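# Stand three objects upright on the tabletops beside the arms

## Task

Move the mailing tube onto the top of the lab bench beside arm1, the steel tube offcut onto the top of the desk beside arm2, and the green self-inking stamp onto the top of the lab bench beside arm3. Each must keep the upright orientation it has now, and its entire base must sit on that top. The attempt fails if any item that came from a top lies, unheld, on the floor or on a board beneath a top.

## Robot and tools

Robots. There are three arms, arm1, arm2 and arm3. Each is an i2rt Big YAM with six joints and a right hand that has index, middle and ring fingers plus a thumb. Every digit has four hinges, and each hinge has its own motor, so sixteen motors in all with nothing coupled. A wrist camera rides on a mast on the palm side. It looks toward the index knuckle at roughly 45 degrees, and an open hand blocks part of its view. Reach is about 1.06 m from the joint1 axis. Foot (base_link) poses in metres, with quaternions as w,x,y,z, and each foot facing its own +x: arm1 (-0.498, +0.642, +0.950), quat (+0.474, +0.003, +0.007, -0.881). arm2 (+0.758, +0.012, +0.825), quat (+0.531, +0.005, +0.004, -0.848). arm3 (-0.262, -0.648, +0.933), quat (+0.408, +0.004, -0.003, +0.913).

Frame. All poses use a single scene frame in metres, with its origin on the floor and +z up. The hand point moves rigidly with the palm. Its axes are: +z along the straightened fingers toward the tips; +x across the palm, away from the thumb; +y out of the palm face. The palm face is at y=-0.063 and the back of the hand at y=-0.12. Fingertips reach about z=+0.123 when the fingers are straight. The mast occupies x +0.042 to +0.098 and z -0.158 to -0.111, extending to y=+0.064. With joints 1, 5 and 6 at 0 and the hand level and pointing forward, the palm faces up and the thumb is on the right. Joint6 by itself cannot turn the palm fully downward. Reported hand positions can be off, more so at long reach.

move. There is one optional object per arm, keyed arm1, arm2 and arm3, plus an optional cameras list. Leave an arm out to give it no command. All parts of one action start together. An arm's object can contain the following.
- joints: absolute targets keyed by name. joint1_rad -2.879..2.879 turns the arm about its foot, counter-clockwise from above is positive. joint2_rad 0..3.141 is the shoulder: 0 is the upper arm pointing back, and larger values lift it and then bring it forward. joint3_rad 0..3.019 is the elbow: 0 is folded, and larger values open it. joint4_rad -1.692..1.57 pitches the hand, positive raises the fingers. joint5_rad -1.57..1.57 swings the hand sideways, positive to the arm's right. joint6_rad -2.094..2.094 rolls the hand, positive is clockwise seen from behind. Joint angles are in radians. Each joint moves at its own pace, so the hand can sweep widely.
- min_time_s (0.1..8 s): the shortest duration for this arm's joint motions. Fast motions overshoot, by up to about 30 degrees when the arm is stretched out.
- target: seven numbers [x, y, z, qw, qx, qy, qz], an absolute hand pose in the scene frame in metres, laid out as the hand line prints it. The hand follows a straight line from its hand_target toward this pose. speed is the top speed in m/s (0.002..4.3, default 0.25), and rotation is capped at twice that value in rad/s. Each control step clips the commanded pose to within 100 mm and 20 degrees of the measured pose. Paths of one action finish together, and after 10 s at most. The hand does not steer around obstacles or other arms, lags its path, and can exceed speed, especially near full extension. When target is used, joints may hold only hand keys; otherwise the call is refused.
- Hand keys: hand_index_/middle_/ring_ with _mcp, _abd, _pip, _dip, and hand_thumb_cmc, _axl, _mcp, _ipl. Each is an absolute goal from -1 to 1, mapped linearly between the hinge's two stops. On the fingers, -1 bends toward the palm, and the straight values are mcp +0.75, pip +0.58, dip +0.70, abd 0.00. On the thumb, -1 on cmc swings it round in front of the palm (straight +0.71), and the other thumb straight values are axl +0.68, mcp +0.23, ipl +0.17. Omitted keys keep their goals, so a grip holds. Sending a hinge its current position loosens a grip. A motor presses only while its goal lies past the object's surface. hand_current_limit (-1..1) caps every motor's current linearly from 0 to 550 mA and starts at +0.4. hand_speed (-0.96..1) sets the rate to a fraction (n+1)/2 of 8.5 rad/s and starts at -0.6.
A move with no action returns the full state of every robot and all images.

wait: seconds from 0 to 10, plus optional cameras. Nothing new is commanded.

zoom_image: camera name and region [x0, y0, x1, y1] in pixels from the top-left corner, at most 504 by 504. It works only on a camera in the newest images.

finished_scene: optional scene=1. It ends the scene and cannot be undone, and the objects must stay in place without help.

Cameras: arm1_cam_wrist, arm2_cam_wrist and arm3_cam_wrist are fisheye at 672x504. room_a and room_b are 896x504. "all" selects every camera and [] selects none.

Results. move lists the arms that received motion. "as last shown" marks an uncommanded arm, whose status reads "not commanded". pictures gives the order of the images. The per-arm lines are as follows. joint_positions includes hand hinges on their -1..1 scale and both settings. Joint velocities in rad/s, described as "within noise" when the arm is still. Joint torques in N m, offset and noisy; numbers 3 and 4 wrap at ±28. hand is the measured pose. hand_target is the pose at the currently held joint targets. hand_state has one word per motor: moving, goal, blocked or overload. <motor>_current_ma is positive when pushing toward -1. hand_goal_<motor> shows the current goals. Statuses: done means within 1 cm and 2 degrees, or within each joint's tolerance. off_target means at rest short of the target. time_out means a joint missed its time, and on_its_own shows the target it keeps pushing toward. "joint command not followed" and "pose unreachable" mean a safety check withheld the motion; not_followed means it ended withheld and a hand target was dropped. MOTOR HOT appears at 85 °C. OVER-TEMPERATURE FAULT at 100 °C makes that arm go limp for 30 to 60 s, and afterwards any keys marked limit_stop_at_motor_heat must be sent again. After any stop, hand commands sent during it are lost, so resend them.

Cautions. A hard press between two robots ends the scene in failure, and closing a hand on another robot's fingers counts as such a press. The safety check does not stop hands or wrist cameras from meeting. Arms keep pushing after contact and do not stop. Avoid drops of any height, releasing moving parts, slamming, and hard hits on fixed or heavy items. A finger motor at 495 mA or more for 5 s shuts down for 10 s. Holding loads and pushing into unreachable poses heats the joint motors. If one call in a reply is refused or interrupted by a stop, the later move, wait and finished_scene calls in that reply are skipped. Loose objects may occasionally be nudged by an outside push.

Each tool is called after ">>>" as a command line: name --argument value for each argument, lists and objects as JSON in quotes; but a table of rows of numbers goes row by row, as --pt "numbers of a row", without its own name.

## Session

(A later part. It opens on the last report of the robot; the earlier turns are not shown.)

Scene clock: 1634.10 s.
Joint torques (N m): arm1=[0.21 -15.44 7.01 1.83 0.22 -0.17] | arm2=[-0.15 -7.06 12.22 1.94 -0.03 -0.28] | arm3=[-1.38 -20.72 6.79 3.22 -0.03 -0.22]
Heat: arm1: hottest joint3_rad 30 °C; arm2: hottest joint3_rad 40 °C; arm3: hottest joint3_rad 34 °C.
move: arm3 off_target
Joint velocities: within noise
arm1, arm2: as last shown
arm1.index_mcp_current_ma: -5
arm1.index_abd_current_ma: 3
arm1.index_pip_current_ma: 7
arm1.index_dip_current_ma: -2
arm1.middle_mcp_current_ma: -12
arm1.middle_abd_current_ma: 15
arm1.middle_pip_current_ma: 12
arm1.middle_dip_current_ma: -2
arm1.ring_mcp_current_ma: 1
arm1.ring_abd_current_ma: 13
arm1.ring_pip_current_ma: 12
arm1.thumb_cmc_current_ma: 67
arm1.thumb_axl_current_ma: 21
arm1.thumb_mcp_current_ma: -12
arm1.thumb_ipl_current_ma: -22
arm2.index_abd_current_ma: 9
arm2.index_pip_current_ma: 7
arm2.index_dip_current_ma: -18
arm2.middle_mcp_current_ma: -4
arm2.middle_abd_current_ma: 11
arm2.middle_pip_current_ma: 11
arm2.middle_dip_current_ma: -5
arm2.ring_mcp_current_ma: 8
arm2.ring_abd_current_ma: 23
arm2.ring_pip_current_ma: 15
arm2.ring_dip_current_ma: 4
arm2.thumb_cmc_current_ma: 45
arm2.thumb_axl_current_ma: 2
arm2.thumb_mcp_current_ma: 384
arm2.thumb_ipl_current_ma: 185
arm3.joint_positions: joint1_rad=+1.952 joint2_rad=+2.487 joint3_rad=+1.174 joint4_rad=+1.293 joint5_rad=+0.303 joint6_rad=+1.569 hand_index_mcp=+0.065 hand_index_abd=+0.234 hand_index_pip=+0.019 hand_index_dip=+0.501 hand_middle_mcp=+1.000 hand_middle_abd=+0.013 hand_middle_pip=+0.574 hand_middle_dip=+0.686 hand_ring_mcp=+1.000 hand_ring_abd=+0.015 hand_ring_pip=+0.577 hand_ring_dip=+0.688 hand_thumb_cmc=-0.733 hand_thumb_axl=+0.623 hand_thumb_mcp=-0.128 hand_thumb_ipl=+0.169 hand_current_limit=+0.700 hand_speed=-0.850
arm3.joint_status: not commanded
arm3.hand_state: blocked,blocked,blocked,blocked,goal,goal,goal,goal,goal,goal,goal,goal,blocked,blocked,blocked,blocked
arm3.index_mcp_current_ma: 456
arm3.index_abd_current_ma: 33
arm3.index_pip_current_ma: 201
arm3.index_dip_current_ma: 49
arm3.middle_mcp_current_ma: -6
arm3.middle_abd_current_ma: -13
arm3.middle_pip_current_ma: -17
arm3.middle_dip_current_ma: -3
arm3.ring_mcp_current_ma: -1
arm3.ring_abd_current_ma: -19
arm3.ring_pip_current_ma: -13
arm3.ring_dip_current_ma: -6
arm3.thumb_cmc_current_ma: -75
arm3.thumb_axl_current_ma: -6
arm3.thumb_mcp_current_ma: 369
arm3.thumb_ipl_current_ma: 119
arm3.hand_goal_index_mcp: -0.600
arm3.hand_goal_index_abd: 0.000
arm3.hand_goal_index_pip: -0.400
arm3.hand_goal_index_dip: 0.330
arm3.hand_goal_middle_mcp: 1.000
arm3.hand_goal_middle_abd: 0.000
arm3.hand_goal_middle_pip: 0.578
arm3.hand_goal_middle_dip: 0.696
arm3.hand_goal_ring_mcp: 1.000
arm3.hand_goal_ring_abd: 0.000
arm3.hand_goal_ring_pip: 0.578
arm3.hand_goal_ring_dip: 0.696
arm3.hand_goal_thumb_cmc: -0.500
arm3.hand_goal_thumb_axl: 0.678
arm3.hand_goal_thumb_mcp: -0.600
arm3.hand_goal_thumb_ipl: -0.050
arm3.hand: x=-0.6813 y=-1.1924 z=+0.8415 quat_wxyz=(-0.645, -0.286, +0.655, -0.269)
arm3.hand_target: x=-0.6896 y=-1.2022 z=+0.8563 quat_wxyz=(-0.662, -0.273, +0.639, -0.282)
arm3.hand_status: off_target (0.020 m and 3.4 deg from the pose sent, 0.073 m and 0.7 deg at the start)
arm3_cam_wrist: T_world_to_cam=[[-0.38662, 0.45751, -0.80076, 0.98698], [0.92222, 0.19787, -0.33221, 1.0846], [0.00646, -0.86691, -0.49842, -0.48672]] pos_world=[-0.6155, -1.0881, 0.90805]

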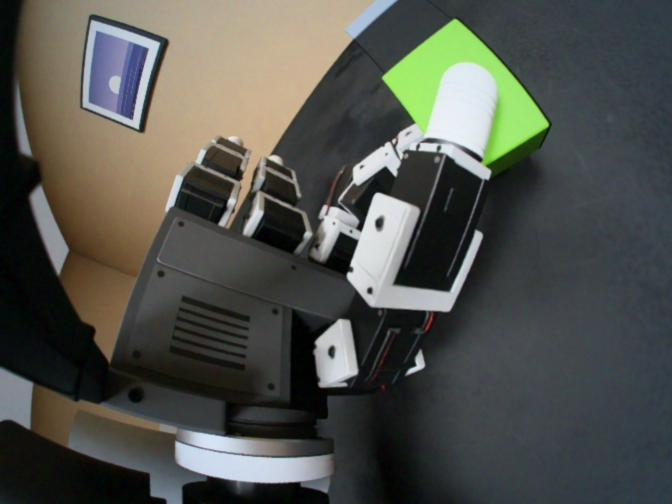

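>>> move --arm3 '{"joints": {"joint2_rad": 2.508}, "min_time_s": 1}'

Scene clock: 1637.70 s.
Joint torques (N m): arm1=[0.21 -15.44 6.99 1.84 0.22 -0.17] | arm2=[-0.26 -7.06 12.18 1.99 -0.06 -0.25] | arm3=[-1.2 -20.48 6.74 3.19 -0.04 -0.24]
Heat: arm1: hottest joint3_rad 30 °C; arm2: hottest joint3_rad 40 °C; arm3: hottest joint3_rad 34 °C.
move: arm3 done
Joint velocities: within noise
arm1.joint_positions: joint1_rad=+1.444 joint2_rad=+1.705 joint3_rad=+0.847 joint4_rad=+0.865 joint5_rad=+0.517 joint6_rad=+1.574 hand_index_mcp=+0.847 hand_index_abd=+0.009 hand_index_pip=+0.572 hand_index_dip=+0.690 hand_middle_mcp=+1.000 hand_middle_abd=+0.011 hand_middle_pip=-0.937 hand_middle_dip=-0.494 hand_ring_mcp=+1.000 hand_ring_abd=+0.010 hand_ring_pip=-0.937 hand_ring_dip=-0.496 hand_thumb_cmc=-0.496 hand_thumb_axl=+0.693 hand_thumb_mcp=+0.203 hand_thumb_ipl=+0.162 hand_current_limit=+0.400 hand_speed=-0.600
arm1.joint_status: not commanded
arm1.hand_state: goal,goal,goal,goal,goal,goal,goal,goal,goal,goal,goal,goal,blocked,goal,goal,goal
arm1.index_mcp_current_ma: -22
arm1.index_abd_current_ma: 4
arm1.index_pip_current_ma: 14
arm1.index_dip_current_ma: -10
arm1.middle_mcp_current_ma: 3
arm1.middle_abd_current_ma: 16
arm1.middle_pip_current_ma: 5
arm1.middle_dip_current_ma: 0
arm1.ring_mcp_current_ma: 14
arm1.ring_abd_current_ma: 7
arm1.ring_pip_current_ma: 15
arm1.ring_dip_current_ma: 11
arm1.thumb_cmc_current_ma: 64
arm1.thumb_axl_current_ma: 10
arm1.thumb_mcp_current_ma: 5
arm1.thumb_ipl_current_ma: -16
arm1.hand_goal_index_mcp: 0.850
arm1.hand_goal_index_abd: 0.000
arm1.hand_goal_index_pip: 0.578
arm1.hand_goal_index_dip: 0.696
arm1.hand_goal_middle_mcp: 1.000
arm1.hand_goal_middle_abd: 0.000
arm1.hand_goal_middle_pip: -0.950
arm1.hand_goal_middle_dip: -0.500
arm1.hand_goal_ring_mcp: 1.000
arm1.hand_goal_ring_abd: 0.000
arm1.hand_goal_ring_pip: -0.950
arm1.hand_goal_ring_dip: -0.500
arm1.hand_goal_thumb_cmc: -0.560
arm1.hand_goal_thumb_axl: 0.678
arm1.hand_goal_thumb_mcp: 0.210
arm1.hand_goal_thumb_ipl: 0.168
arm1.hand: x=-0.1678 y=+0.1444 z=+1.1274 quat_wxyz=(+0.402, +0.579, -0.412, +0.578)
arm1.hand_target: x=-0.1666 y=+0.1468 z=+1.1405 quat_wxyz=(+0.404, +0.574, -0.409, +0.583)
arm1.hand_status: not commanded
arm2: as last shown
arm2.index_mcp_current_ma: 20
arm2.index_abd_current_ma: 1
arm2.index_pip_current_ma: 10
arm2.index_dip_current_ma: -8
arm2.middle_mcp_current_ma: -5
arm2.middle_abd_current_ma: 9
arm2.middle_pip_current_ma: 6
arm2.middle_dip_current_ma: -10
arm2.ring_mcp_current_ma: 19
arm2.ring_abd_current_ma: 8
arm2.ring_pip_current_ma: 11
arm2.ring_dip_current_ma: 6
arm2.thumb_cmc_current_ma: 67
arm2.thumb_axl_current_ma: 5
arm2.thumb_mcp_current_ma: 386
arm2.thumb_ipl_current_ma: 187
arm3.joint_positions: joint1_rad=+1.952 joint2_rad=+2.499 joint3_rad=+1.174 joint4_rad=+1.293 joint5_rad=+0.303 joint6_rad=+1.569 hand_index_mcp=+0.065 hand_index_abd=+0.234 hand_index_pip=+0.019 hand_index_dip=+0.501 hand_middle_mcp=+1.000 hand_middle_abd=+0.013 hand_middle_pip=+0.574 hand_middle_dip=+0.686 hand_ring_mcp=+1.000 hand_ring_abd=+0.015 hand_ring_pip=+0.577 hand_ring_dip=+0.688 hand_thumb_cmc=-0.733 hand_thumb_axl=+0.623 hand_thumb_mcp=-0.128 hand_thumb_ipl=+0.169 hand_current_limit=+0.700 hand_speed=-0.850
arm3.joint_status: all done
arm3.hand_state: blocked,blocked,blocked,blocked,goal,goal,goal,goal,goal,goal,goal,goal,blocked,blocked,blocked,blocked
arm3.index_mcp_current_ma: 449
arm3.index_abd_current_ma: 62
arm3.index_pip_current_ma: 220
arm3.index_dip_current_ma: 50
arm3.middle_mcp_current_ma: -12
arm3.middle_abd_current_ma: 3
arm3.middle_pip_current_ma: -12
arm3.middle_dip_current_ma: -16
arm3.ring_mcp_current_ma: 7
arm3.ring_abd_current_ma: 1
arm3.ring_pip_current_ma: -11
arm3.ring_dip_current_ma: -18
arm3.thumb_cmc_current_ma: -64
arm3.thumb_axl_current_ma: -7
arm3.thumb_mcp_current_ma: 373
arm3.thumb_ipl_current_ma: 104
arm3.hand_goal_index_mcp: -0.600
arm3.hand_goal_index_abd: 0.000
arm3.hand_goal_index_pip: -0.400
arm3.hand_goal_index_dip: 0.330
arm3.hand_goal_middle_mcp: 1.000
arm3.hand_goal_middle_abd: 0.000
arm3.hand_goal_middle_pip: 0.578
arm3.hand_goal_middle_dip: 0.696
arm3.hand_goal_ring_mcp: 1.000
arm3.hand_goal_ring_abd: 0.000
arm3.hand_goal_ring_pip: 0.578
arm3.hand_goal_ring_dip: 0.696
arm3.hand_goal_thumb_cmc: -0.500
arm3.hand_goal_thumb_axl: 0.678
arm3.hand_goal_thumb_mcp: -0.600
arm3.hand_goal_thumb_ipl: -0.050
arm3.hand: x=-0.6801 y=-1.1899 z=+0.8333 quat_wxyz=(-0.642, -0.289, +0.658, -0.267)
arm3.hand_target: x=-0.6879 y=-1.1987 z=+0.8443 quat_wxyz=(-0.657, -0.277, +0.644, -0.278)
arm3.hand_status: not commanded
pictures: none

>>> move --arm3 '{"joints": {"joint2_rad": 2.518}, "min_time_s": 1}' --cameras '["arm3_cam_wrist"]'

Scene clock: 1640.63 s.
Joint torques (N m): arm1=[0.21 -15.44 6.99 1.83 0.21 -0.16] | arm2=[-0.15 -7.24 12.15 1.95 -0.05 -0.28] | arm3=[-1.32 -20.13 6.61 3.25 -0.01 -0.25]
Heat: arm1: hottest joint3_rad 30 °C; arm2: hottest joint3_rad 40 °C; arm3: hottest joint3_rad 34 °C.
move: arm3 done
Joint velocities: within noise
arm1, arm2: as last shown
arm1.index_mcp_current_ma: -12
arm1.index_abd_current_ma: 6
arm1.index_pip_current_ma: 5
arm1.index_dip_current_ma: -9
arm1.middle_mcp_current_ma: 0
arm1.middle_abd_current_ma: 18
arm1.middle_dip_current_ma: 2
arm1.ring_mcp_current_ma: 6
arm1.ring_abd_current_ma: 16
arm1.ring_pip_current_ma: 16
arm1.ring_dip_current_ma: 21
arm1.thumb_cmc_current_ma: 71
arm1.thumb_axl_current_ma: 29
arm1.thumb_mcp_current_ma: -5
arm1.thumb_ipl_current_ma: -17
arm2.index_mcp_current_ma: 7
arm2.index_abd_current_ma: 4
arm2.middle_mcp_current_ma: -7
arm2.middle_abd_current_ma: 6
arm2.middle_pip_current_ma: 18
arm2.middle_dip_current_ma: -11
arm2.ring_mcp_current_ma: -7
arm2.ring_abd_current_ma: 11
arm2.ring_pip_current_ma: 8
arm2.ring_dip_current_ma: 8
arm2.thumb_cmc_current_ma: 58
arm2.thumb_axl_current_ma: 3
arm2.thumb_mcp_current_ma: 381
arm2.thumb_ipl_current_ma: 185
arm3.joint_positions: joint1_rad=+1.952 joint2_rad=+2.508 joint3_rad=+1.174 joint4_rad=+1.293 joint5_rad=+0.303 joint6_rad=+1.569 hand_index_mcp=+0.065 hand_index_abd=+0.234 hand_index_pip=+0.019 hand_index_dip=+0.501 hand_middle_mcp=+1.000 hand_middle_abd=+0.013 hand_middle_pip=+0.574 hand_middle_dip=+0.686 hand_ring_mcp=+1.000 hand_ring_abd=+0.015 hand_ring_pip=+0.577 hand_ring_dip=+0.688 hand_thumb_cmc=-0.733 hand_thumb_axl=+0.623 hand_thumb_mcp=-0.128 hand_thumb_ipl=+0.169 hand_current_limit=+0.700 hand_speed=-0.850
arm3.joint_status: all done
arm3.hand_state: blocked,blocked,blocked,blocked,goal,goal,goal,goal,goal,goal,goal,goal,blocked,blocked,blocked,blocked
arm3.index_mcp_current_ma: 457
arm3.index_abd_current_ma: 45
arm3.index_pip_current_ma: 206
arm3.index_dip_current_ma: 41
arm3.middle_mcp_current_ma: -6
arm3.middle_abd_current_ma: -7
arm3.middle_pip_current_ma: -1
arm3.middle_dip_current_ma: -8
arm3.ring_mcp_current_ma: 12
arm3.ring_abd_current_ma: -11
arm3.ring_pip_current_ma: 0
arm3.ring_dip_current_ma: 8
arm3.thumb_cmc_current_ma: -83
arm3.thumb_axl_current_ma: -14
arm3.thumb_mcp_current_ma: 375
arm3.thumb_ipl_current_ma: 105
arm3.hand_goal_index_mcp: -0.600
arm3.hand_goal_index_abd: 0.000
arm3.hand_goal_index_pip: -0.400
arm3.hand_goal_index_dip: 0.330
arm3.hand_goal_middle_mcp: 1.000
arm3.hand_goal_middle_abd: 0.000
arm3.hand_goal_middle_pip: 0.578
arm3.hand_goal_middle_dip: 0.696
arm3.hand_goal_ring_mcp: 1.000
arm3.hand_goal_ring_abd: 0.000
arm3.hand_goal_ring_pip: 0.578
arm3.hand_goal_ring_dip: 0.696
arm3.hand_goal_thumb_cmc: -0.500
arm3.hand_goal_thumb_axl: 0.678
arm3.hand_goal_thumb_mcp: -0.600
arm3.hand_goal_thumb_ipl: -0.050
arm3.hand: x=-0.6793 y=-1.1880 z=+0.8276 quat_wxyz=(-0.639, -0.291, +0.661, -0.265)
arm3.hand_target: x=-0.6869 y=-1.1967 z=+0.8377 quat_wxyz=(-0.654, -0.280, +0.647, -0.275)
arm3.hand_status: not commanded
arm3_cam_wrist: T_world_to_cam=[[-0.37893, 0.47277, -0.79555, 0.99375], [0.92536, 0.20391, -0.31959, 1.07603], [0.01113, -0.85727, -0.51475, -0.46157]] pos_world=[-0.61401, -1.08491, 0.89687]

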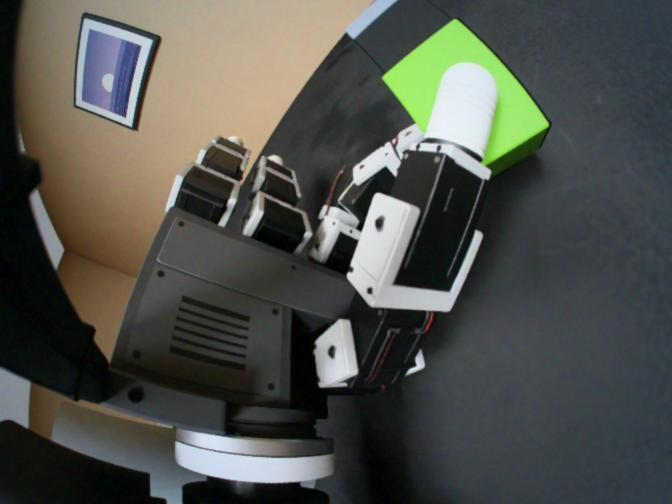

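>>> move --arm3 '{"joints": {"joint2_rad": 2.528}, "min_time_s": 1}' --cameras '["arm3_cam_wrist"]'

Scene clock: 1642.97 s.
Joint torques (N m): arm1=[0.21 -15.44 6.98 1.83 0.21 -0.17] | arm2=[-0.26 -7.77 12.15 1.96 -0.05 -0.26] | arm3=[-1.32 -19.9 6.6 3.21 -0.01 -0.23]
Heat: arm1: hottest joint3_rad 30 °C; arm2: hottest joint3_rad 40 °C; arm3: hottest joint3_rad 34 °C.
move: arm3 done
Joint velocities: within noise
arm1, arm2: as last shown
arm1.index_mcp_current_ma: -11
arm1.index_abd_current_ma: 4
arm1.index_pip_current_ma: 6
arm1.index_dip_current_ma: -14
arm1.middle_mcp_current_ma: -3
arm1.middle_abd_current_ma: 8
arm1.middle_dip_current_ma: -3
arm1.ring_mcp_current_ma: 13
arm1.ring_abd_current_ma: 9
arm1.ring_pip_current_ma: 19
arm1.ring_dip_current_ma: 11
arm1.thumb_cmc_current_ma: 68
arm1.thumb_axl_current_ma: 19
arm1.thumb_mcp_current_ma: -16
arm1.thumb_ipl_current_ma: -12
arm2.index_mcp_current_ma: 21
arm2.index_abd_current_ma: 0
arm2.index_pip_current_ma: 7
arm2.index_dip_current_ma: -13
arm2.middle_mcp_current_ma: -5
arm2.middle_abd_current_ma: 12
arm2.middle_pip_current_ma: 2
arm2.middle_dip_current_ma: 0
arm2.ring_mcp_current_ma: 0
arm2.ring_abd_current_ma: 26
arm2.ring_pip_current_ma: 7
arm2.ring_dip_current_ma: 10
arm2.thumb_cmc_current_ma: 51
arm2.thumb_axl_current_ma: -7
arm2.thumb_mcp_current_ma: 383
arm2.thumb_ipl_current_ma: 192
arm3.joint_positions: joint1_rad=+1.952 joint2_rad=+2.515 joint3_rad=+1.174 joint4_rad=+1.294 joint5_rad=+0.303 joint6_rad=+1.569 hand_index_mcp=+0.065 hand_index_abd=+0.234 hand_index_pip=+0.019 hand_index_dip=+0.501 hand_middle_mcp=+1.000 hand_middle_abd=+0.013 hand_middle_pip=+0.574 hand_middle_dip=+0.686 hand_ring_mcp=+1.000 hand_ring_abd=+0.015 hand_ring_pip=+0.577 hand_ring_dip=+0.688 hand_thumb_cmc=-0.733 hand_thumb_axl=+0.622 hand_thumb_mcp=-0.128 hand_thumb_ipl=+0.169 hand_current_limit=+0.700 hand_speed=-0.850
arm3.joint_status: all done
arm3.hand_state: blocked,blocked,blocked,blocked,goal,goal,goal,goal,goal,goal,goal,goal,blocked,blocked,blocked,blocked
arm3.index_mcp_current_ma: 456
arm3.index_abd_current_ma: 36
arm3.index_pip_current_ma: 205
arm3.index_dip_current_ma: 39
arm3.middle_mcp_current_ma: -4
arm3.middle_abd_current_ma: -6
arm3.middle_pip_current_ma: 0
arm3.middle_dip_current_ma: -10
arm3.ring_mcp_current_ma: 5
arm3.ring_abd_current_ma: 1
arm3.ring_pip_current_ma: -1
arm3.ring_dip_current_ma: -10
arm3.thumb_cmc_current_ma: -78
arm3.thumb_axl_current_ma: -7
arm3.thumb_mcp_current_ma: 364
arm3.thumb_ipl_current_ma: 124
arm3.hand_goal_index_mcp: -0.600
arm3.hand_goal_index_abd: 0.000
arm3.hand_goal_index_pip: -0.400
arm3.hand_goal_index_dip: 0.330
arm3.hand_goal_middle_mcp: 1.000
arm3.hand_goal_middle_abd: 0.000
arm3.hand_goal_middle_pip: 0.578
arm3.hand_goal_middle_dip: 0.696
arm3.hand_goal_ring_mcp: 1.000
arm3.hand_goal_ring_abd: 0.000
arm3.hand_goal_ring_pip: 0.578
arm3.hand_goal_ring_dip: 0.696
arm3.hand_goal_thumb_cmc: -0.500
arm3.hand_goal_thumb_axl: 0.678
arm3.hand_goal_thumb_mcp: -0.600
arm3.hand_goal_thumb_ipl: -0.050
arm3.hand: x=-0.6785 y=-1.1865 z=+0.8232 quat_wxyz=(-0.638, -0.293, +0.662, -0.263)
arm3.hand_target: x=-0.6859 y=-1.1946 z=+0.8309 quat_wxyz=(-0.651, -0.282, +0.649, -0.273)
arm3.hand_status: not commanded
arm3_cam_wrist: T_world_to_cam=[[-0.37678, 0.47719, -0.79394, 0.99507], [0.92622, 0.20566, -0.31594, 1.07331], [0.01252, -0.8544, -0.51947, -0.45441]] pos_world=[-0.61351, -1.08382, 0.89307]

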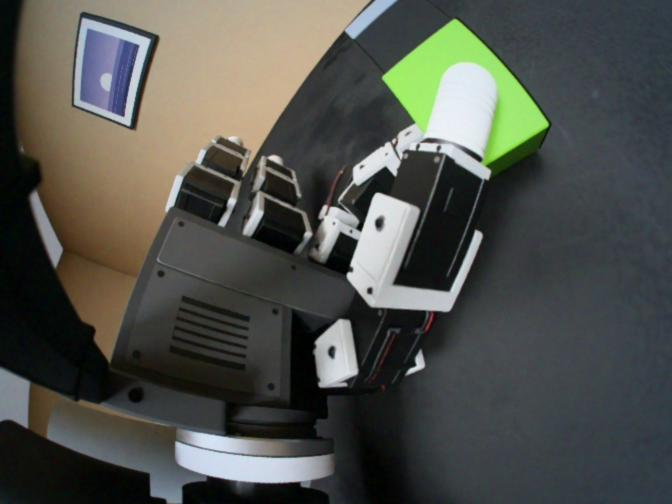

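>>> move --arm3 '{"joints": {"hand_index_mcp": -0.2, "hand_thumb_mcp": -0.32, "hand_index_pip": -0.15, "hand_index_dip": 0.43, "hand_thumb_ipl": 0.1, "hand_thumb_cmc": -0.4, "hand_index_abd": -0.15}}' --cameras '["arm3_cam_wrist"]'

Scene clock: 1646.30 s.
Joint torques (N m): arm1=[0.21 -15.44 6.98 1.83 0.21 -0.17] | arm2=[-0.26 -7.24 12.21 1.91 -0.05 -0.26] | arm3=[-1.38 -19.84 6.54 3.17 -0.01 -0.23]
Heat: arm1: hottest joint3_rad 30 °C; arm2: hottest joint3_rad 40 °C; arm3: hottest joint3_rad 34 °C.
move: arm3 off_target
Joint velocities: within noise
arm1, arm2: as last shown
arm1.index_mcp_current_ma: -23
arm1.index_abd_current_ma: 14
arm1.index_pip_current_ma: -2
arm1.index_dip_current_ma: -13
arm1.middle_mcp_current_ma: 5
arm1.middle_abd_current_ma: 12
arm1.middle_pip_current_ma: 1
arm1.middle_dip_current_ma: -1
arm1.ring_mcp_current_ma: 18
arm1.ring_abd_current_ma: 17
arm1.ring_pip_current_ma: 9
arm1.ring_dip_current_ma: 12
arm1.thumb_cmc_current_ma: 65
arm1.thumb_axl_current_ma: 24
arm1.thumb_mcp_current_ma: 0
arm1.thumb_ipl_current_ma: -7
arm2.index_mcp_current_ma: 15
arm2.index_abd_current_ma: 15
arm2.index_pip_current_ma: 10
arm2.index_dip_current_ma: -3
arm2.middle_mcp_current_ma: -8
arm2.middle_abd_current_ma: 3
arm2.middle_pip_current_ma: 5
arm2.middle_dip_current_ma: -16
arm2.ring_mcp_current_ma: -4
arm2.ring_abd_current_ma: 12
arm2.ring_pip_current_ma: 18
arm2.ring_dip_current_ma: 11
arm2.thumb_cmc_current_ma: 41
arm2.thumb_axl_current_ma: -4
arm2.thumb_mcp_current_ma: 382
arm2.thumb_ipl_current_ma: 196
arm3.joint_positions: joint1_rad=+1.952 joint2_rad=+2.515 joint3_rad=+1.174 joint4_rad=+1.294 joint5_rad=+0.303 joint6_rad=+1.569 hand_index_mcp=+0.064 hand_index_abd=+0.234 hand_index_pip=+0.024 hand_index_dip=+0.501 hand_middle_mcp=+1.000 hand_middle_abd=+0.013 hand_middle_pip=+0.574 hand_middle_dip=+0.686 hand_ring_mcp=+1.000 hand_ring_abd=+0.015 hand_ring_pip=+0.577 hand_ring_dip=+0.688 hand_thumb_cmc=-0.722 hand_thumb_axl=+0.622 hand_thumb_mcp=-0.129 hand_thumb_ipl=+0.181 hand_current_limit=+0.700 hand_speed=-0.850
arm3.joint_status: hand_index_mcp off_target (ended at +0.064, target -0.200); hand_index_abd off_target (ended at +0.234, target -0.150); hand_index_pip off_target (ended at +0.024, target -0.150); hand_index_dip off_target (ended at +0.501, target +0.430); hand_thumb_cmc off_target (ended at -0.722, target -0.400); hand_thumb_mcp off_target (ended at -0.129, target -0.320); hand_thumb_ipl off_target (ended at +0.181, target +0.100)
arm3.hand_state: blocked,blocked,blocked,blocked,goal,goal,goal,goal,goal,goal,goal,goal,blocked,blocked,blocked,blocked
arm3.index_mcp_current_ma: 113
arm3.index_abd_current_ma: 97
arm3.index_pip_current_ma: 52
arm3.index_dip_current_ma: 11
arm3.middle_mcp_current_ma: -4
arm3.middle_abd_current_ma: -13
arm3.middle_pip_current_ma: -10
arm3.middle_dip_current_ma: 7
arm3.ring_mcp_current_ma: 2
arm3.ring_abd_current_ma: -2
arm3.ring_pip_current_ma: 7
arm3.ring_dip_current_ma: -22
arm3.thumb_cmc_current_ma: -123
arm3.thumb_axl_current_ma: -5
arm3.thumb_mcp_current_ma: 111
arm3.thumb_ipl_current_ma: 38
arm3.hand_goal_index_mcp: -0.200
arm3.hand_goal_index_abd: -0.150
arm3.hand_goal_index_pip: -0.150
arm3.hand_goal_index_dip: 0.430
arm3.hand_goal_middle_mcp: 1.000
arm3.hand_goal_middle_abd: 0.000
arm3.hand_goal_middle_pip: 0.578
arm3.hand_goal_middle_dip: 0.696
arm3.hand_goal_ring_mcp: 1.000
arm3.hand_goal_ring_abd: 0.000
arm3.hand_goal_ring_pip: 0.578
arm3.hand_goal_ring_dip: 0.696
arm3.hand_goal_thumb_cmc: -0.400
arm3.hand_goal_thumb_axl: 0.678
arm3.hand_goal_thumb_mcp: -0.320
arm3.hand_goal_thumb_ipl: 0.100
arm3.hand: x=-0.6785 y=-1.1865 z=+0.8232 quat_wxyz=(-0.638, -0.293, +0.662, -0.263)
arm3.hand_target: x=-0.6859 y=-1.1946 z=+0.8309 quat_wxyz=(-0.651, -0.282, +0.649, -0.273)
arm3.hand_status: not commanded
arm3_cam_wrist: T_world_to_cam=[[-0.37678, 0.47719, -0.79394, 0.99507], [0.92622, 0.20566, -0.31594, 1.07331], [0.01252, -0.8544, -0.51947, -0.45441]] pos_world=[-0.61351, -1.08382, 0.89307]

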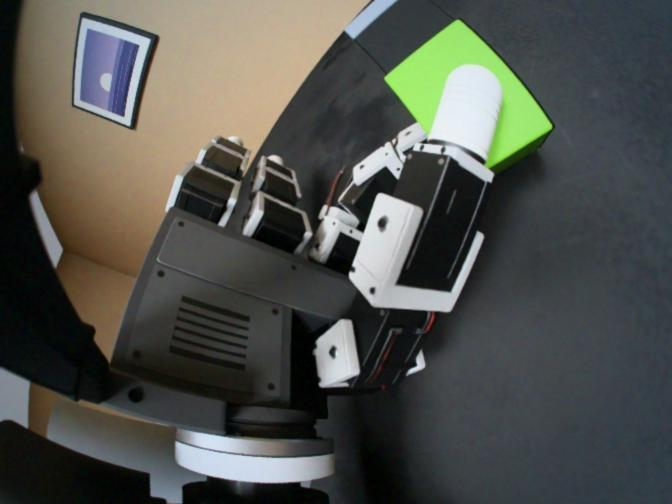

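>>> move --arm3 '{"target": [-0.662, -1.170, 0.832, -0.651, -0.282, 0.649, -0.273], "speed": 0.04}' --cameras '["arm3_cam_wrist"]'

Scene clock: 1650.03 s.
Joint torques (N m): arm1=[0.21 -15.44 6.99 1.83 0.22 -0.17] | arm2=[-0.15 -7.18 12.14 1.99 -0.05 -0.27] | arm3=[-0.38 -21.01 2.84 3.12 0.29 -0.24]
Heat: arm1: hottest joint3_rad 30 °C; arm2: hottest joint3_rad 40 °C; arm3: hottest joint3_rad 34 °C.
move: arm3 done
Joint velocities: within noise
arm1, arm2: as last shown
arm1.index_mcp_current_ma: -6
arm1.index_abd_current_ma: 18
arm1.index_pip_current_ma: 0
arm1.index_dip_current_ma: -5
arm1.middle_mcp_current_ma: -6
arm1.middle_abd_current_ma: 11
arm1.middle_pip_current_ma: 12
arm1.middle_dip_current_ma: -3
arm1.ring_mcp_current_ma: 7
arm1.ring_abd_current_ma: -2
arm1.ring_pip_current_ma: 15
arm1.ring_dip_current_ma: 5
arm1.thumb_cmc_current_ma: 79
arm1.thumb_axl_current_ma: 23
arm1.thumb_ipl_current_ma: -8
arm2.index_mcp_current_ma: 4
arm2.index_abd_current_ma: 12
arm2.index_pip_current_ma: -3
arm2.middle_mcp_current_ma: -12
arm2.middle_abd_current_ma: 6
arm2.middle_pip_current_ma: 6
arm2.middle_dip_current_ma: -14
arm2.ring_mcp_current_ma: 2
arm2.ring_pip_current_ma: 4
arm2.thumb_cmc_current_ma: 48
arm2.thumb_axl_current_ma: -7
arm2.thumb_mcp_current_ma: 386
arm2.thumb_ipl_current_ma: 183
arm3.joint_positions: joint1_rad=+1.961 joint2_rad=+2.515 joint3_rad=+1.113 joint4_rad=+1.373 joint5_rad=+0.315 joint6_rad=+1.569 hand_index_mcp=+0.064 hand_index_abd=+0.234 hand_index_pip=+0.024 hand_index_dip=+0.501 hand_middle_mcp=+1.000 hand_middle_abd=+0.013 hand_middle_pip=+0.574 hand_middle_dip=+0.686 hand_ring_mcp=+1.000 hand_ring_abd=+0.015 hand_ring_pip=+0.577 hand_ring_dip=+0.688 hand_thumb_cmc=-0.722 hand_thumb_axl=+0.622 hand_thumb_mcp=-0.129 hand_thumb_ipl=+0.182 hand_current_limit=+0.700 hand_speed=-0.850
arm3.joint_status: not commanded
arm3.hand_state: blocked,blocked,blocked,blocked,goal,goal,goal,goal,goal,goal,goal,goal,blocked,blocked,blocked,blocked
arm3.index_mcp_current_ma: 101
arm3.index_abd_current_ma: 105
arm3.index_pip_current_ma: 66
arm3.index_dip_current_ma: 12
arm3.middle_mcp_current_ma: 5
arm3.middle_abd_current_ma: -4
arm3.middle_pip_current_ma: -13
arm3.middle_dip_current_ma: -1
arm3.ring_mcp_current_ma: 5
arm3.ring_abd_current_ma: -9
arm3.ring_pip_current_ma: 8
arm3.ring_dip_current_ma: -11
arm3.thumb_cmc_current_ma: -131
arm3.thumb_axl_current_ma: -18
arm3.thumb_mcp_current_ma: 98
arm3.thumb_ipl_current_ma: 32
arm3.hand_goal_index_mcp: -0.200
arm3.hand_goal_index_abd: -0.150
arm3.hand_goal_index_pip: -0.150
arm3.hand_goal_index_dip: 0.430
arm3.hand_goal_middle_mcp: 1.000
arm3.hand_goal_middle_abd: 0.000
arm3.hand_goal_middle_pip: 0.578
arm3.hand_goal_middle_dip: 0.696
arm3.hand_goal_ring_mcp: 1.000
arm3.hand_goal_ring_abd: 0.000
arm3.hand_goal_ring_pip: 0.578
arm3.hand_goal_ring_dip: 0.696
arm3.hand_goal_thumb_cmc: -0.400
arm3.hand_goal_thumb_axl: 0.678
arm3.hand_goal_thumb_mcp: -0.320
arm3.hand_goal_thumb_ipl: 0.100
arm3.hand: x=-0.6652 y=-1.1677 z=+0.8227 quat_wxyz=(-0.643, -0.287, +0.658, -0.266)
arm3.hand_target: x=-0.6620 y=-1.1702 z=+0.8320 quat_wxyz=(-0.651, -0.282, +0.649, -0.273)
arm3.hand_status: done (0.010 m and 1.7 deg from the pose sent, 0.025 m and 2.7 deg at the start)
arm3_cam_wrist: T_world_to_cam=[[-0.38169, 0.46576, -0.79836, 0.97782], [0.92428, 0.19667, -0.32715, 1.05431], [0.00464, -0.86278, -0.50556, -0.46526]] pos_world=[-0.5991, -1.0642, 0.89036]

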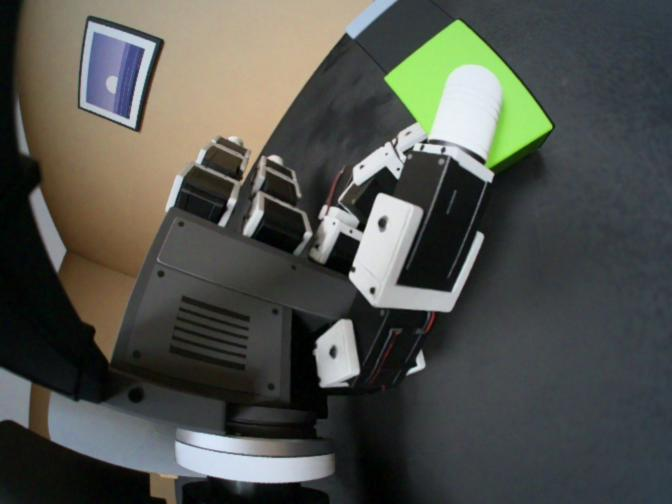

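>>> move --arm3 '{"joints": {"joint2_rad": 2.530}, "min_time_s": 1}' --cameras '["arm3_cam_wrist"]'

Scene clock: 1652.47 s.
Joint torques (N m): arm1=[0.21 -15.44 6.99 1.84 0.21 -0.17] | arm2=[-0.15 -7.24 12.11 1.94 -0.06 -0.26] | arm3=[-0.26 -19.02 2.84 3.11 0.28 -0.23]
Heat: arm1: hottest joint3_rad 30 °C; arm2: hottest joint3_rad 40 °C; arm3: hottest joint3_rad 34 °C.
move: arm3 done
Joint velocities: within noise
arm1, arm2: as last shown
arm1.index_mcp_current_ma: -2
arm1.index_abd_current_ma: 15
arm1.index_pip_current_ma: 3
arm1.index_dip_current_ma: -8
arm1.middle_mcp_current_ma: 6
arm1.middle_abd_current_ma: 18
arm1.middle_pip_current_ma: 3
arm1.middle_dip_current_ma: 0
arm1.ring_abd_current_ma: 11
arm1.ring_pip_current_ma: 14
arm1.ring_dip_current_ma: 15
arm1.thumb_cmc_current_ma: 74
arm1.thumb_axl_current_ma: 19
arm1.thumb_ipl_current_ma: -15
arm2.index_mcp_current_ma: 20
arm2.index_abd_current_ma: 13
arm2.index_pip_current_ma: 7
arm2.index_dip_current_ma: 1
arm2.middle_mcp_current_ma: -3
arm2.middle_abd_current_ma: 0
arm2.middle_pip_current_ma: 0
arm2.middle_dip_current_ma: -17
arm2.ring_mcp_current_ma: -5
arm2.ring_abd_current_ma: 17
arm2.ring_pip_current_ma: 16
arm2.ring_dip_current_ma: 12
arm2.thumb_cmc_current_ma: 49
arm2.thumb_axl_current_ma: -1
arm2.thumb_mcp_current_ma: 384
arm2.thumb_ipl_current_ma: 190
arm3.joint_positions: joint1_rad=+1.961 joint2_rad=+2.516 joint3_rad=+1.113 joint4_rad=+1.373 joint5_rad=+0.315 joint6_rad=+1.569 hand_index_mcp=+0.064 hand_index_abd=+0.234 hand_index_pip=+0.024 hand_index_dip=+0.501 hand_middle_mcp=+1.000 hand_middle_abd=+0.013 hand_middle_pip=+0.574 hand_middle_dip=+0.686 hand_ring_mcp=+1.000 hand_ring_abd=+0.015 hand_ring_pip=+0.577 hand_ring_dip=+0.688 hand_thumb_cmc=-0.722 hand_thumb_axl=+0.622 hand_thumb_mcp=-0.129 hand_thumb_ipl=+0.182 hand_current_limit=+0.700 hand_speed=-0.850
arm3.joint_status: all done
arm3.hand_state: blocked,blocked,blocked,blocked,goal,goal,goal,goal,goal,goal,goal,goal,blocked,blocked,blocked,blocked
arm3.index_mcp_current_ma: 104
arm3.index_abd_current_ma: 92
arm3.index_pip_current_ma: 44
arm3.index_dip_current_ma: 0
arm3.middle_mcp_current_ma: 12
arm3.middle_abd_current_ma: -8
arm3.middle_pip_current_ma: 3
arm3.middle_dip_current_ma: -2
arm3.ring_mcp_current_ma: 12
arm3.ring_abd_current_ma: -1
arm3.ring_pip_current_ma: -5
arm3.ring_dip_current_ma: -10
arm3.thumb_cmc_current_ma: -133
arm3.thumb_axl_current_ma: -9
arm3.thumb_mcp_current_ma: 99
arm3.thumb_ipl_current_ma: 19
arm3.hand_goal_index_mcp: -0.200
arm3.hand_goal_index_abd: -0.150
arm3.hand_goal_index_pip: -0.150
arm3.hand_goal_index_dip: 0.430
arm3.hand_goal_middle_mcp: 1.000
arm3.hand_goal_middle_abd: 0.000
arm3.hand_goal_middle_pip: 0.578
arm3.hand_goal_middle_dip: 0.696
arm3.hand_goal_ring_mcp: 1.000
arm3.hand_goal_ring_abd: 0.000
arm3.hand_goal_ring_pip: 0.578
arm3.hand_goal_ring_dip: 0.696
arm3.hand_goal_thumb_cmc: -0.400
arm3.hand_goal_thumb_axl: 0.678
arm3.hand_goal_thumb_mcp: -0.320
arm3.hand_goal_thumb_ipl: 0.100
arm3.hand: x=-0.6651 y=-1.1676 z=+0.8224 quat_wxyz=(-0.643, -0.287, +0.658, -0.266)
arm3.hand_target: x=-0.6598 y=-1.1652 z=+0.8180 quat_wxyz=(-0.645, -0.287, +0.655, -0.268)
arm3.hand_status: not commanded
arm3_cam_wrist: T_world_to_cam=[[-0.38155, 0.466, -0.79829, 0.97789], [0.92434, 0.19678, -0.32693, 1.05418], [0.00474, -0.86262, -0.50582, -0.46481]] pos_world=[-0.5991, -1.0641, 0.89016]

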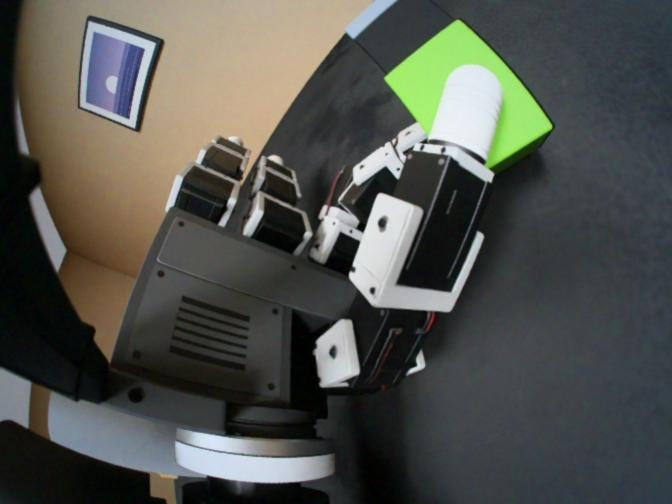

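>>> move --arm3 '{"joints": {"joint2_rad": 2.542}, "min_time_s": 1}' --cameras '["arm3_cam_wrist"]'

Scene clock: 1654.97 s.
Joint torques (N m): arm1=[0.15 -15.44 6.99 1.83 0.21 -0.17] | arm2=[-0.15 -7.47 12.14 1.95 -0.06 -0.25] | arm3=[-0.26 -18.32 2.77 2.86 0.28 -0.23]
Heat: arm1: hottest joint3_rad 30 °C; arm2: hottest joint3_rad 40 °C; arm3: hottest joint3_rad 34 °C.
move: arm3 done
Joint velocities: within noise
arm1: as last shown
arm1.index_mcp_current_ma: -14
arm1.index_abd_current_ma: 27
arm1.index_pip_current_ma: 12
arm1.index_dip_current_ma: -11
arm1.middle_mcp_current_ma: -13
arm1.middle_abd_current_ma: 13
arm1.middle_pip_current_ma: 1
arm1.middle_dip_current_ma: 3
arm1.ring_mcp_current_ma: 1
arm1.ring_abd_current_ma: 14
arm1.ring_pip_current_ma: 7
arm1.ring_dip_current_ma: 8
arm1.thumb_cmc_current_ma: 68
arm1.thumb_axl_current_ma: 26
arm1.thumb_mcp_current_ma: 5
arm1.thumb_ipl_current_ma: -11
arm2.joint_positions: joint1_rad=-0.899 joint2_rad=+1.072 joint3_rad=+0.534 joint4_rad=+0.489 joint5_rad=+0.051 joint6_rad=+1.564 hand_index_mcp=+0.623 hand_index_abd=+0.013 hand_index_pip=-0.848 hand_index_dip=+0.691 hand_middle_mcp=+0.896 hand_middle_abd=+0.007 hand_middle_pip=-0.951 hand_middle_dip=-0.508 hand_ring_mcp=+0.758 hand_ring_abd=+0.008 hand_ring_pip=-0.947 hand_ring_dip=-0.498 hand_thumb_cmc=-0.393 hand_thumb_axl=+0.682 hand_thumb_mcp=-0.247 hand_thumb_ipl=-0.362 hand_current_limit=+0.400 hand_speed=-0.600
arm2.joint_status: not commanded
arm2.hand_state: goal,goal,goal,goal,overload,goal,goal,goal,goal,goal,goal,goal,blocked,goal,blocked,blocked
arm2.index_mcp_current_ma: 6
arm2.index_abd_current_ma: 22
arm2.index_pip_current_ma: 4
arm2.index_dip_current_ma: -1
arm2.middle_mcp_current_ma: -6
arm2.middle_abd_current_ma: 7
arm2.middle_pip_current_ma: -1
arm2.middle_dip_current_ma: -22
arm2.ring_mcp_current_ma: -6
arm2.ring_abd_current_ma: 10
arm2.ring_pip_current_ma: 5
arm2.ring_dip_current_ma: 11
arm2.thumb_cmc_current_ma: 50
arm2.thumb_axl_current_ma: -11
arm2.thumb_mcp_current_ma: 380
arm2.thumb_ipl_current_ma: 192
arm2.hand_goal_index_mcp: 0.620
arm2.hand_goal_index_abd: 0.000
arm2.hand_goal_index_pip: -0.850
arm2.hand_goal_index_dip: 0.696
arm2.hand_goal_middle_mcp: 0.754
arm2.hand_goal_middle_abd: 0.000
arm2.hand_goal_middle_pip: -0.950
arm2.hand_goal_middle_dip: -0.500
arm2.hand_goal_ring_mcp: 0.754
arm2.hand_goal_ring_abd: 0.000
arm2.hand_goal_ring_pip: -0.950
arm2.hand_goal_ring_dip: -0.500
arm2.hand_goal_thumb_cmc: -0.430
arm2.hand_goal_thumb_axl: 0.678
arm2.hand_goal_thumb_mcp: -0.500
arm2.hand_goal_thumb_ipl: -0.450
arm2.hand: x=+0.2769 y=-0.0015 z=+1.0885 quat_wxyz=(+0.685, +0.068, -0.723, +0.051)
arm2.hand_target: x=+0.2674 y=-0.0034 z=+1.1157 quat_wxyz=(+0.701, +0.068, -0.708, +0.052)
arm2.hand_status: not commanded
arm3.joint_positions: joint1_rad=+1.961 joint2_rad=+2.521 joint3_rad=+1.113 joint4_rad=+1.380 joint5_rad=+0.315 joint6_rad=+1.569 hand_index_mcp=+0.065 hand_index_abd=+0.213 hand_index_pip=+0.024 hand_index_dip=+0.501 hand_middle_mcp=+1.000 hand_middle_abd=+0.013 hand_middle_pip=+0.574 hand_middle_dip=+0.686 hand_ring_mcp=+1.000 hand_ring_abd=+0.015 hand_ring_pip=+0.577 hand_ring_dip=+0.688 hand_thumb_cmc=-0.722 hand_thumb_axl=+0.613 hand_thumb_mcp=-0.129 hand_thumb_ipl=+0.183 hand_current_limit=+0.700 hand_speed=-0.850
arm3.joint_status: all done
arm3.hand_state: blocked,blocked,blocked,blocked,goal,goal,goal,goal,goal,goal,goal,goal,blocked,blocked,blocked,blocked
arm3.index_mcp_current_ma: 105
arm3.index_abd_current_ma: 94
arm3.index_pip_current_ma: 54
arm3.index_dip_current_ma: -1
arm3.middle_mcp_current_ma: -9
arm3.middle_abd_current_ma: -9
arm3.middle_pip_current_ma: -8
arm3.middle_dip_current_ma: -11
arm3.ring_mcp_current_ma: 14
arm3.ring_abd_current_ma: 0
arm3.ring_pip_current_ma: -5
arm3.ring_dip_current_ma: -10
arm3.thumb_cmc_current_ma: -127
arm3.thumb_axl_current_ma: -7
arm3.thumb_mcp_current_ma: 91
arm3.thumb_ipl_current_ma: 42
arm3.hand_goal_index_mcp: -0.200
arm3.hand_goal_index_abd: -0.150
arm3.hand_goal_index_pip: -0.150
arm3.hand_goal_index_dip: 0.430
arm3.hand_goal_middle_mcp: 1.000
arm3.hand_goal_middle_abd: 0.000
arm3.hand_goal_middle_pip: 0.578
arm3.hand_goal_middle_dip: 0.696
arm3.hand_goal_ring_mcp: 1.000
arm3.hand_goal_ring_abd: 0.000
arm3.hand_goal_ring_pip: 0.578
arm3.hand_goal_ring_dip: 0.696
arm3.hand_goal_thumb_cmc: -0.400
arm3.hand_goal_thumb_axl: 0.678
arm3.hand_goal_thumb_mcp: -0.320
arm3.hand_goal_thumb_ipl: 0.100
arm3.on_its_own: hand_index_abd moved -0.021 toward your old target -0.150
arm3.hand: x=-0.6647 y=-1.1667 z=+0.8208 quat_wxyz=(-0.644, -0.287, +0.657, -0.266)
arm3.hand_target: x=-0.6586 y=-1.1624 z=+0.8107 quat_wxyz=(-0.642, -0.290, +0.658, -0.265)
arm3.hand_status: not commanded
arm3_cam_wrist: T_world_to_cam=[[-0.38225, 0.46463, -0.79875, 0.97472], [0.92405, 0.19626, -0.32805, 1.0532], [0.00434, -0.86348, -0.50436, -0.46731]] pos_world=[-0.5986, -1.0631, 0.88836]

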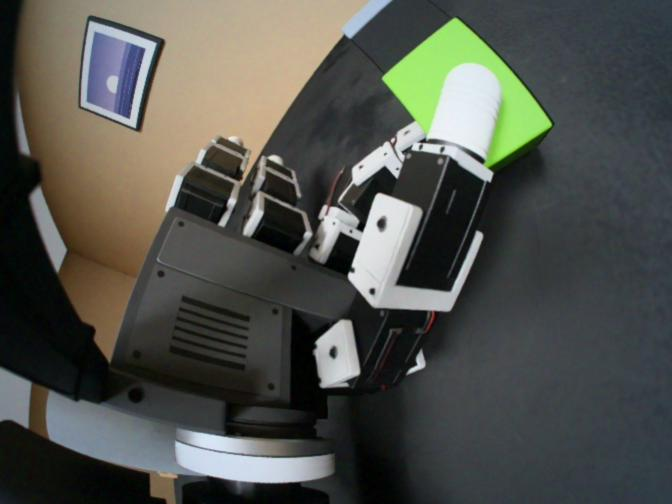

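>>> move --arm3 '{"target": [-0.652, -1.155, 0.806, -0.642, -0.290, 0.658, -0.265], "speed": 0.03}' --cameras '["arm3_cam_wrist"]'

Scene clock: 1658.40 s.
Joint torques (N m): arm1=[0.21 -15.44 6.99 1.84 0.21 -0.17] | arm2=[-0.09 -7 12.12 1.85 -0.05 -0.28] | arm3=[-0.38 -18.08 2.22 2.78 0.3 -0.22]
Heat: arm1: hottest joint3_rad 30 °C; arm2: hottest joint3_rad 40 °C; arm3: hottest joint3_rad 34 °C.
move: arm3 off_target
Joint velocities: within noise
arm1, arm2: as last shown
arm1.index_mcp_current_ma: -12
arm1.index_abd_current_ma: 4
arm1.index_pip_current_ma: 2
arm1.index_dip_current_ma: -12
arm1.middle_abd_current_ma: 30
arm1.middle_pip_current_ma: 9
arm1.middle_dip_current_ma: 2
arm1.ring_mcp_current_ma: 3
arm1.ring_abd_current_ma: 13
arm1.ring_pip_current_ma: 16
arm1.ring_dip_current_ma: 6
arm1.thumb_axl_current_ma: 22
arm1.thumb_mcp_current_ma: -9
arm1.thumb_ipl_current_ma: -12
arm2.index_mcp_current_ma: 18
arm2.index_abd_current_ma: 7
arm2.index_pip_current_ma: 1
arm2.index_dip_current_ma: -3
arm2.middle_mcp_current_ma: -10
arm2.middle_abd_current_ma: 3
arm2.middle_pip_current_ma: 5
arm2.middle_dip_current_ma: -19
arm2.ring_mcp_current_ma: 9
arm2.ring_abd_current_ma: 7
arm2.ring_pip_current_ma: 6
arm2.ring_dip_current_ma: 12
arm2.thumb_cmc_current_ma: 67
arm2.thumb_mcp_current_ma: 390
arm3.joint_positions: joint1_rad=+1.966 joint2_rad=+2.529 joint3_rad=+1.097 joint4_rad=+1.411 joint5_rad=+0.320 joint6_rad=+1.569 hand_index_mcp=+0.071 hand_index_abd=+0.171 hand_index_pip=+0.031 hand_index_dip=+0.508 hand_middle_mcp=+1.000 hand_middle_abd=+0.013 hand_middle_pip=+0.574 hand_middle_dip=+0.686 hand_ring_mcp=+1.000 hand_ring_abd=+0.015 hand_ring_pip=+0.577 hand_ring_dip=+0.688 hand_thumb_cmc=-0.722 hand_thumb_axl=+0.610 hand_thumb_mcp=-0.129 hand_thumb_ipl=+0.183 hand_current_limit=+0.700 hand_speed=-0.850
arm3.joint_status: not commanded
arm3.hand_state: blocked,blocked,blocked,blocked,goal,goal,goal,goal,goal,goal,goal,goal,blocked,blocked,blocked,blocked
arm3.index_mcp_current_ma: 107
arm3.index_abd_current_ma: 74
arm3.index_pip_current_ma: 56
arm3.index_dip_current_ma: 10
arm3.middle_mcp_current_ma: -4
arm3.middle_abd_current_ma: -6
arm3.middle_pip_current_ma: -13
arm3.middle_dip_current_ma: -4
arm3.ring_mcp_current_ma: 8
arm3.ring_abd_current_ma: -6
arm3.ring_pip_current_ma: -4
arm3.ring_dip_current_ma: 3
arm3.thumb_cmc_current_ma: -135
arm3.thumb_axl_current_ma: -30
arm3.thumb_mcp_current_ma: 94
arm3.thumb_ipl_current_ma: 30
arm3.hand_goal_index_mcp: -0.200
arm3.hand_goal_index_abd: -0.150
arm3.hand_goal_index_pip: -0.150
arm3.hand_goal_index_dip: 0.430
arm3.hand_goal_middle_mcp: 1.000
arm3.hand_goal_middle_abd: 0.000
arm3.hand_goal_middle_pip: 0.578
arm3.hand_goal_middle_dip: 0.696
arm3.hand_goal_ring_mcp: 1.000
arm3.hand_goal_ring_abd: 0.000
arm3.hand_goal_ring_pip: 0.578
arm3.hand_goal_ring_dip: 0.696
arm3.hand_goal_thumb_cmc: -0.400
arm3.hand_goal_thumb_axl: 0.678
arm3.hand_goal_thumb_mcp: -0.320
arm3.hand_goal_thumb_ipl: 0.100
arm3.on_its_own: hand_index_abd moved -0.042 toward your old target -0.150
arm3.hand: x=-0.6592 y=-1.1610 z=+0.8181 quat_wxyz=(-0.646, -0.285, +0.656, -0.268)
arm3.hand_target: x=-0.6522 y=-1.1548 z=+0.8063 quat_wxyz=(-0.642, -0.290, +0.658, -0.265)
arm3.hand_status: off_target (0.015 m and 0.8 deg from the pose sent, 0.023 m and 0.4 deg at the start)
arm3_cam_wrist: T_world_to_cam=[[-0.38468, 0.45977, -0.80039, 0.96601], [0.92305, 0.19428, -0.33202, 1.04637], [0.00285, -0.86652, -0.49913, -0.47253]] pos_world=[-0.59289, -1.05689, 0.88475]

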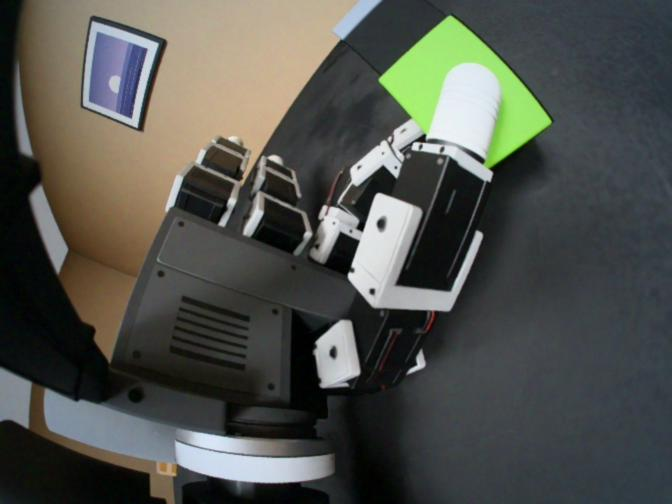

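>>> move --arm3 '{"target": [-0.640, -1.142, 0.800, -0.645, -0.287, 0.655, -0.268], "speed": 0.03}' --cameras '["arm3_cam_wrist"]'

>>> zoom_image --camera "arm3_cam_wrist" --region '[330, 0, 570, 240]'

Scene clock: 1661.27 s.
Joint torques (N m): arm1=[0.21 -15.44 6.99 1.83 0.22 -0.17] | arm2=[-0.15 -7.65 12.27 1.99 -0.05 -0.25] | arm3=[-0.38 -17.55 1.76 2.7 0.29 -0.21]
Heat: arm1: hottest joint3_rad 30 °C; arm2: hottest joint3_rad 40 °C; arm3: hottest joint3_rad 34 °C.
move: arm3 off_target
Joint velocities: within noise
arm1.joint_positions: joint1_rad=+1.444 joint2_rad=+1.705 joint3_rad=+0.847 joint4_rad=+0.865 joint5_rad=+0.517 joint6_rad=+1.574 hand_index_mcp=+0.847 hand_index_abd=+0.009 hand_index_pip=+0.572 hand_index_dip=+0.690 hand_middle_mcp=+1.000 hand_middle_abd=+0.011 hand_middle_pip=-0.937 hand_middle_dip=-0.494 hand_ring_mcp=+1.000 hand_ring_abd=+0.010 hand_ring_pip=-0.937 hand_ring_dip=-0.496 hand_thumb_cmc=-0.496 hand_thumb_axl=+0.693 hand_thumb_mcp=+0.203 hand_thumb_ipl=+0.162 hand_current_limit=+0.400 hand_speed=-0.600
arm1.joint_status: not commanded
arm1.hand_state: goal,goal,goal,goal,goal,goal,goal,goal,goal,goal,goal,goal,blocked,goal,goal,goal
arm1.index_mcp_current_ma: -9
arm1.index_abd_current_ma: 12
arm1.index_pip_current_ma: 3
arm1.index_dip_current_ma: -9
arm1.middle_mcp_current_ma: -12
arm1.middle_abd_current_ma: 17
arm1.middle_pip_current_ma: 3
arm1.middle_dip_current_ma: 9
arm1.ring_mcp_current_ma: 11
arm1.ring_abd_current_ma: 8
arm1.ring_pip_current_ma: 9
arm1.ring_dip_current_ma: 17
arm1.thumb_cmc_current_ma: 60
arm1.thumb_axl_current_ma: 26
arm1.thumb_mcp_current_ma: -4
arm1.thumb_ipl_current_ma: -12
arm1.hand_goal_index_mcp: 0.850
arm1.hand_goal_index_abd: 0.000
arm1.hand_goal_index_pip: 0.578
arm1.hand_goal_index_dip: 0.696
arm1.hand_goal_middle_mcp: 1.000
arm1.hand_goal_middle_abd: 0.000
arm1.hand_goal_middle_pip: -0.950
arm1.hand_goal_middle_dip: -0.500
arm1.hand_goal_ring_mcp: 1.000
arm1.hand_goal_ring_abd: 0.000
arm1.hand_goal_ring_pip: -0.950
arm1.hand_goal_ring_dip: -0.500
arm1.hand_goal_thumb_cmc: -0.560
arm1.hand_goal_thumb_axl: 0.678
arm1.hand_goal_thumb_mcp: 0.210
arm1.hand_goal_thumb_ipl: 0.168
arm1.hand: x=-0.1678 y=+0.1444 z=+1.1274 quat_wxyz=(+0.402, +0.579, -0.412, +0.578)
arm1.hand_target: x=-0.1666 y=+0.1468 z=+1.1405 quat_wxyz=(+0.404, +0.574, -0.409, +0.583)
arm1.hand_status: not commanded
arm2: as last shown
arm2.index_mcp_current_ma: 8
arm2.index_abd_current_ma: 9
arm2.index_pip_current_ma: 0
arm2.index_dip_current_ma: -13
arm2.middle_mcp_current_ma: -7
arm2.middle_abd_current_ma: 11
arm2.middle_dip_current_ma: 0
arm2.ring_mcp_current_ma: 6
arm2.ring_abd_current_ma: 17
arm2.ring_pip_current_ma: 19
arm2.ring_dip_current_ma: -1
arm2.thumb_cmc_current_ma: 57
arm2.thumb_axl_current_ma: 3
arm2.thumb_mcp_current_ma: 387
arm2.thumb_ipl_current_ma: 183
arm3.joint_positions: joint1_rad=+1.977 joint2_rad=+2.547 joint3_rad=+1.064 joint4_rad=+1.477 joint5_rad=+0.332 joint6_rad=+1.568 hand_index_mcp=+0.085 hand_index_abd=+0.098 hand_index_pip=+0.043 hand_index_dip=+0.520 hand_middle_mcp=+1.000 hand_middle_abd=+0.013 hand_middle_pip=+0.574 hand_middle_dip=+0.686 hand_ring_mcp=+1.000 hand_ring_abd=+0.015 hand_ring_pip=+0.577 hand_ring_dip=+0.688 hand_thumb_cmc=-0.720 hand_thumb_axl=+0.610 hand_thumb_mcp=-0.129 hand_thumb_ipl=+0.183 hand_current_limit=+0.700 hand_speed=-0.850
arm3.joint_status: not commanded
arm3.hand_state: blocked,blocked,blocked,blocked,goal,goal,goal,goal,goal,goal,goal,goal,blocked,blocked,blocked,blocked
arm3.index_mcp_current_ma: 122
arm3.index_abd_current_ma: 50
arm3.index_pip_current_ma: 62
arm3.index_dip_current_ma: -2
arm3.middle_mcp_current_ma: -6
arm3.middle_abd_current_ma: -2
arm3.middle_pip_current_ma: 1
arm3.middle_dip_current_ma: -5
arm3.ring_mcp_current_ma: 22
arm3.ring_abd_current_ma: -11
arm3.ring_pip_current_ma: -15
arm3.ring_dip_current_ma: -6
arm3.thumb_cmc_current_ma: -126
arm3.thumb_axl_current_ma: -21
arm3.thumb_mcp_current_ma: 100
arm3.thumb_ipl_current_ma: 21
arm3.hand_goal_index_mcp: -0.200
arm3.hand_goal_index_abd: -0.150
arm3.hand_goal_index_pip: -0.150
arm3.hand_goal_index_dip: 0.430
arm3.hand_goal_middle_mcp: 1.000
arm3.hand_goal_middle_abd: 0.000
arm3.hand_goal_middle_pip: 0.578
arm3.hand_goal_middle_dip: 0.696
arm3.hand_goal_ring_mcp: 1.000
arm3.hand_goal_ring_abd: 0.000
arm3.hand_goal_ring_pip: 0.578
arm3.hand_goal_ring_dip: 0.696
arm3.hand_goal_thumb_cmc: -0.400
arm3.hand_goal_thumb_axl: 0.678
arm3.hand_goal_thumb_mcp: -0.320
arm3.hand_goal_thumb_ipl: 0.100
arm3.on_its_own: hand_index_abd moved -0.072 toward your old target -0.150
arm3.hand: x=-0.6474 y=-1.1488 z=+0.8131 quat_wxyz=(-0.650, -0.282, +0.651, -0.271)
arm3.hand_target: x=-0.6402 y=-1.1419 z=+0.8001 quat_wxyz=(-0.645, -0.287, +0.655, -0.268)
arm3.hand_status: off_target (0.016 m and 0.9 deg from the pose sent, 0.032 m and 0.2 deg at the start)
arm3_cam_wrist: T_world_to_cam=[[-0.39096, 0.44954, -0.80316, 0.94733], [0.92041, 0.19017, -0.3416, 1.03276], [-0.00083, -0.87278, -0.48811, -0.48308]] pos_world=[-0.58059, -1.04388, 0.87785]

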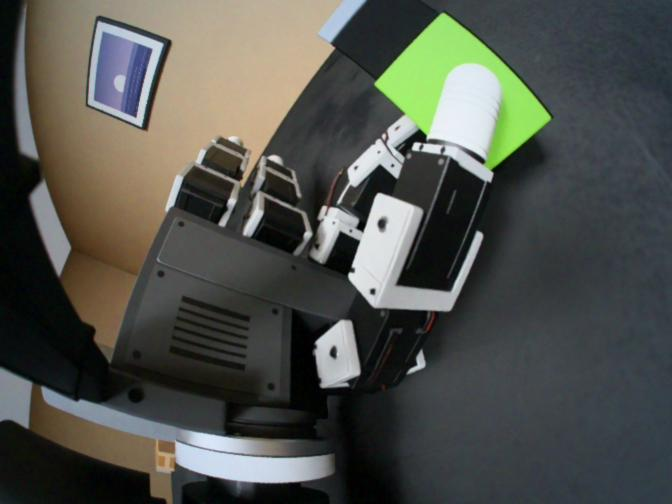

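Scaled by 2.100 from the camera's image (finer frame: 960x720).

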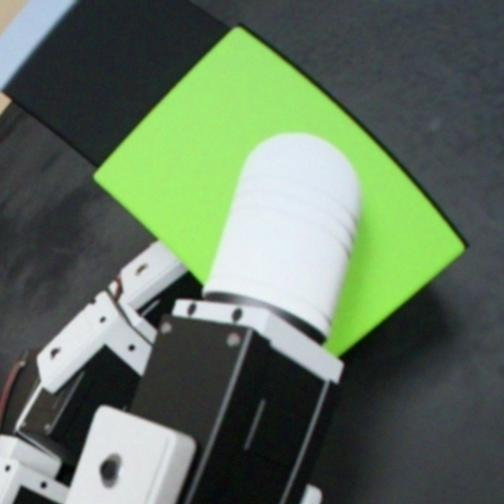

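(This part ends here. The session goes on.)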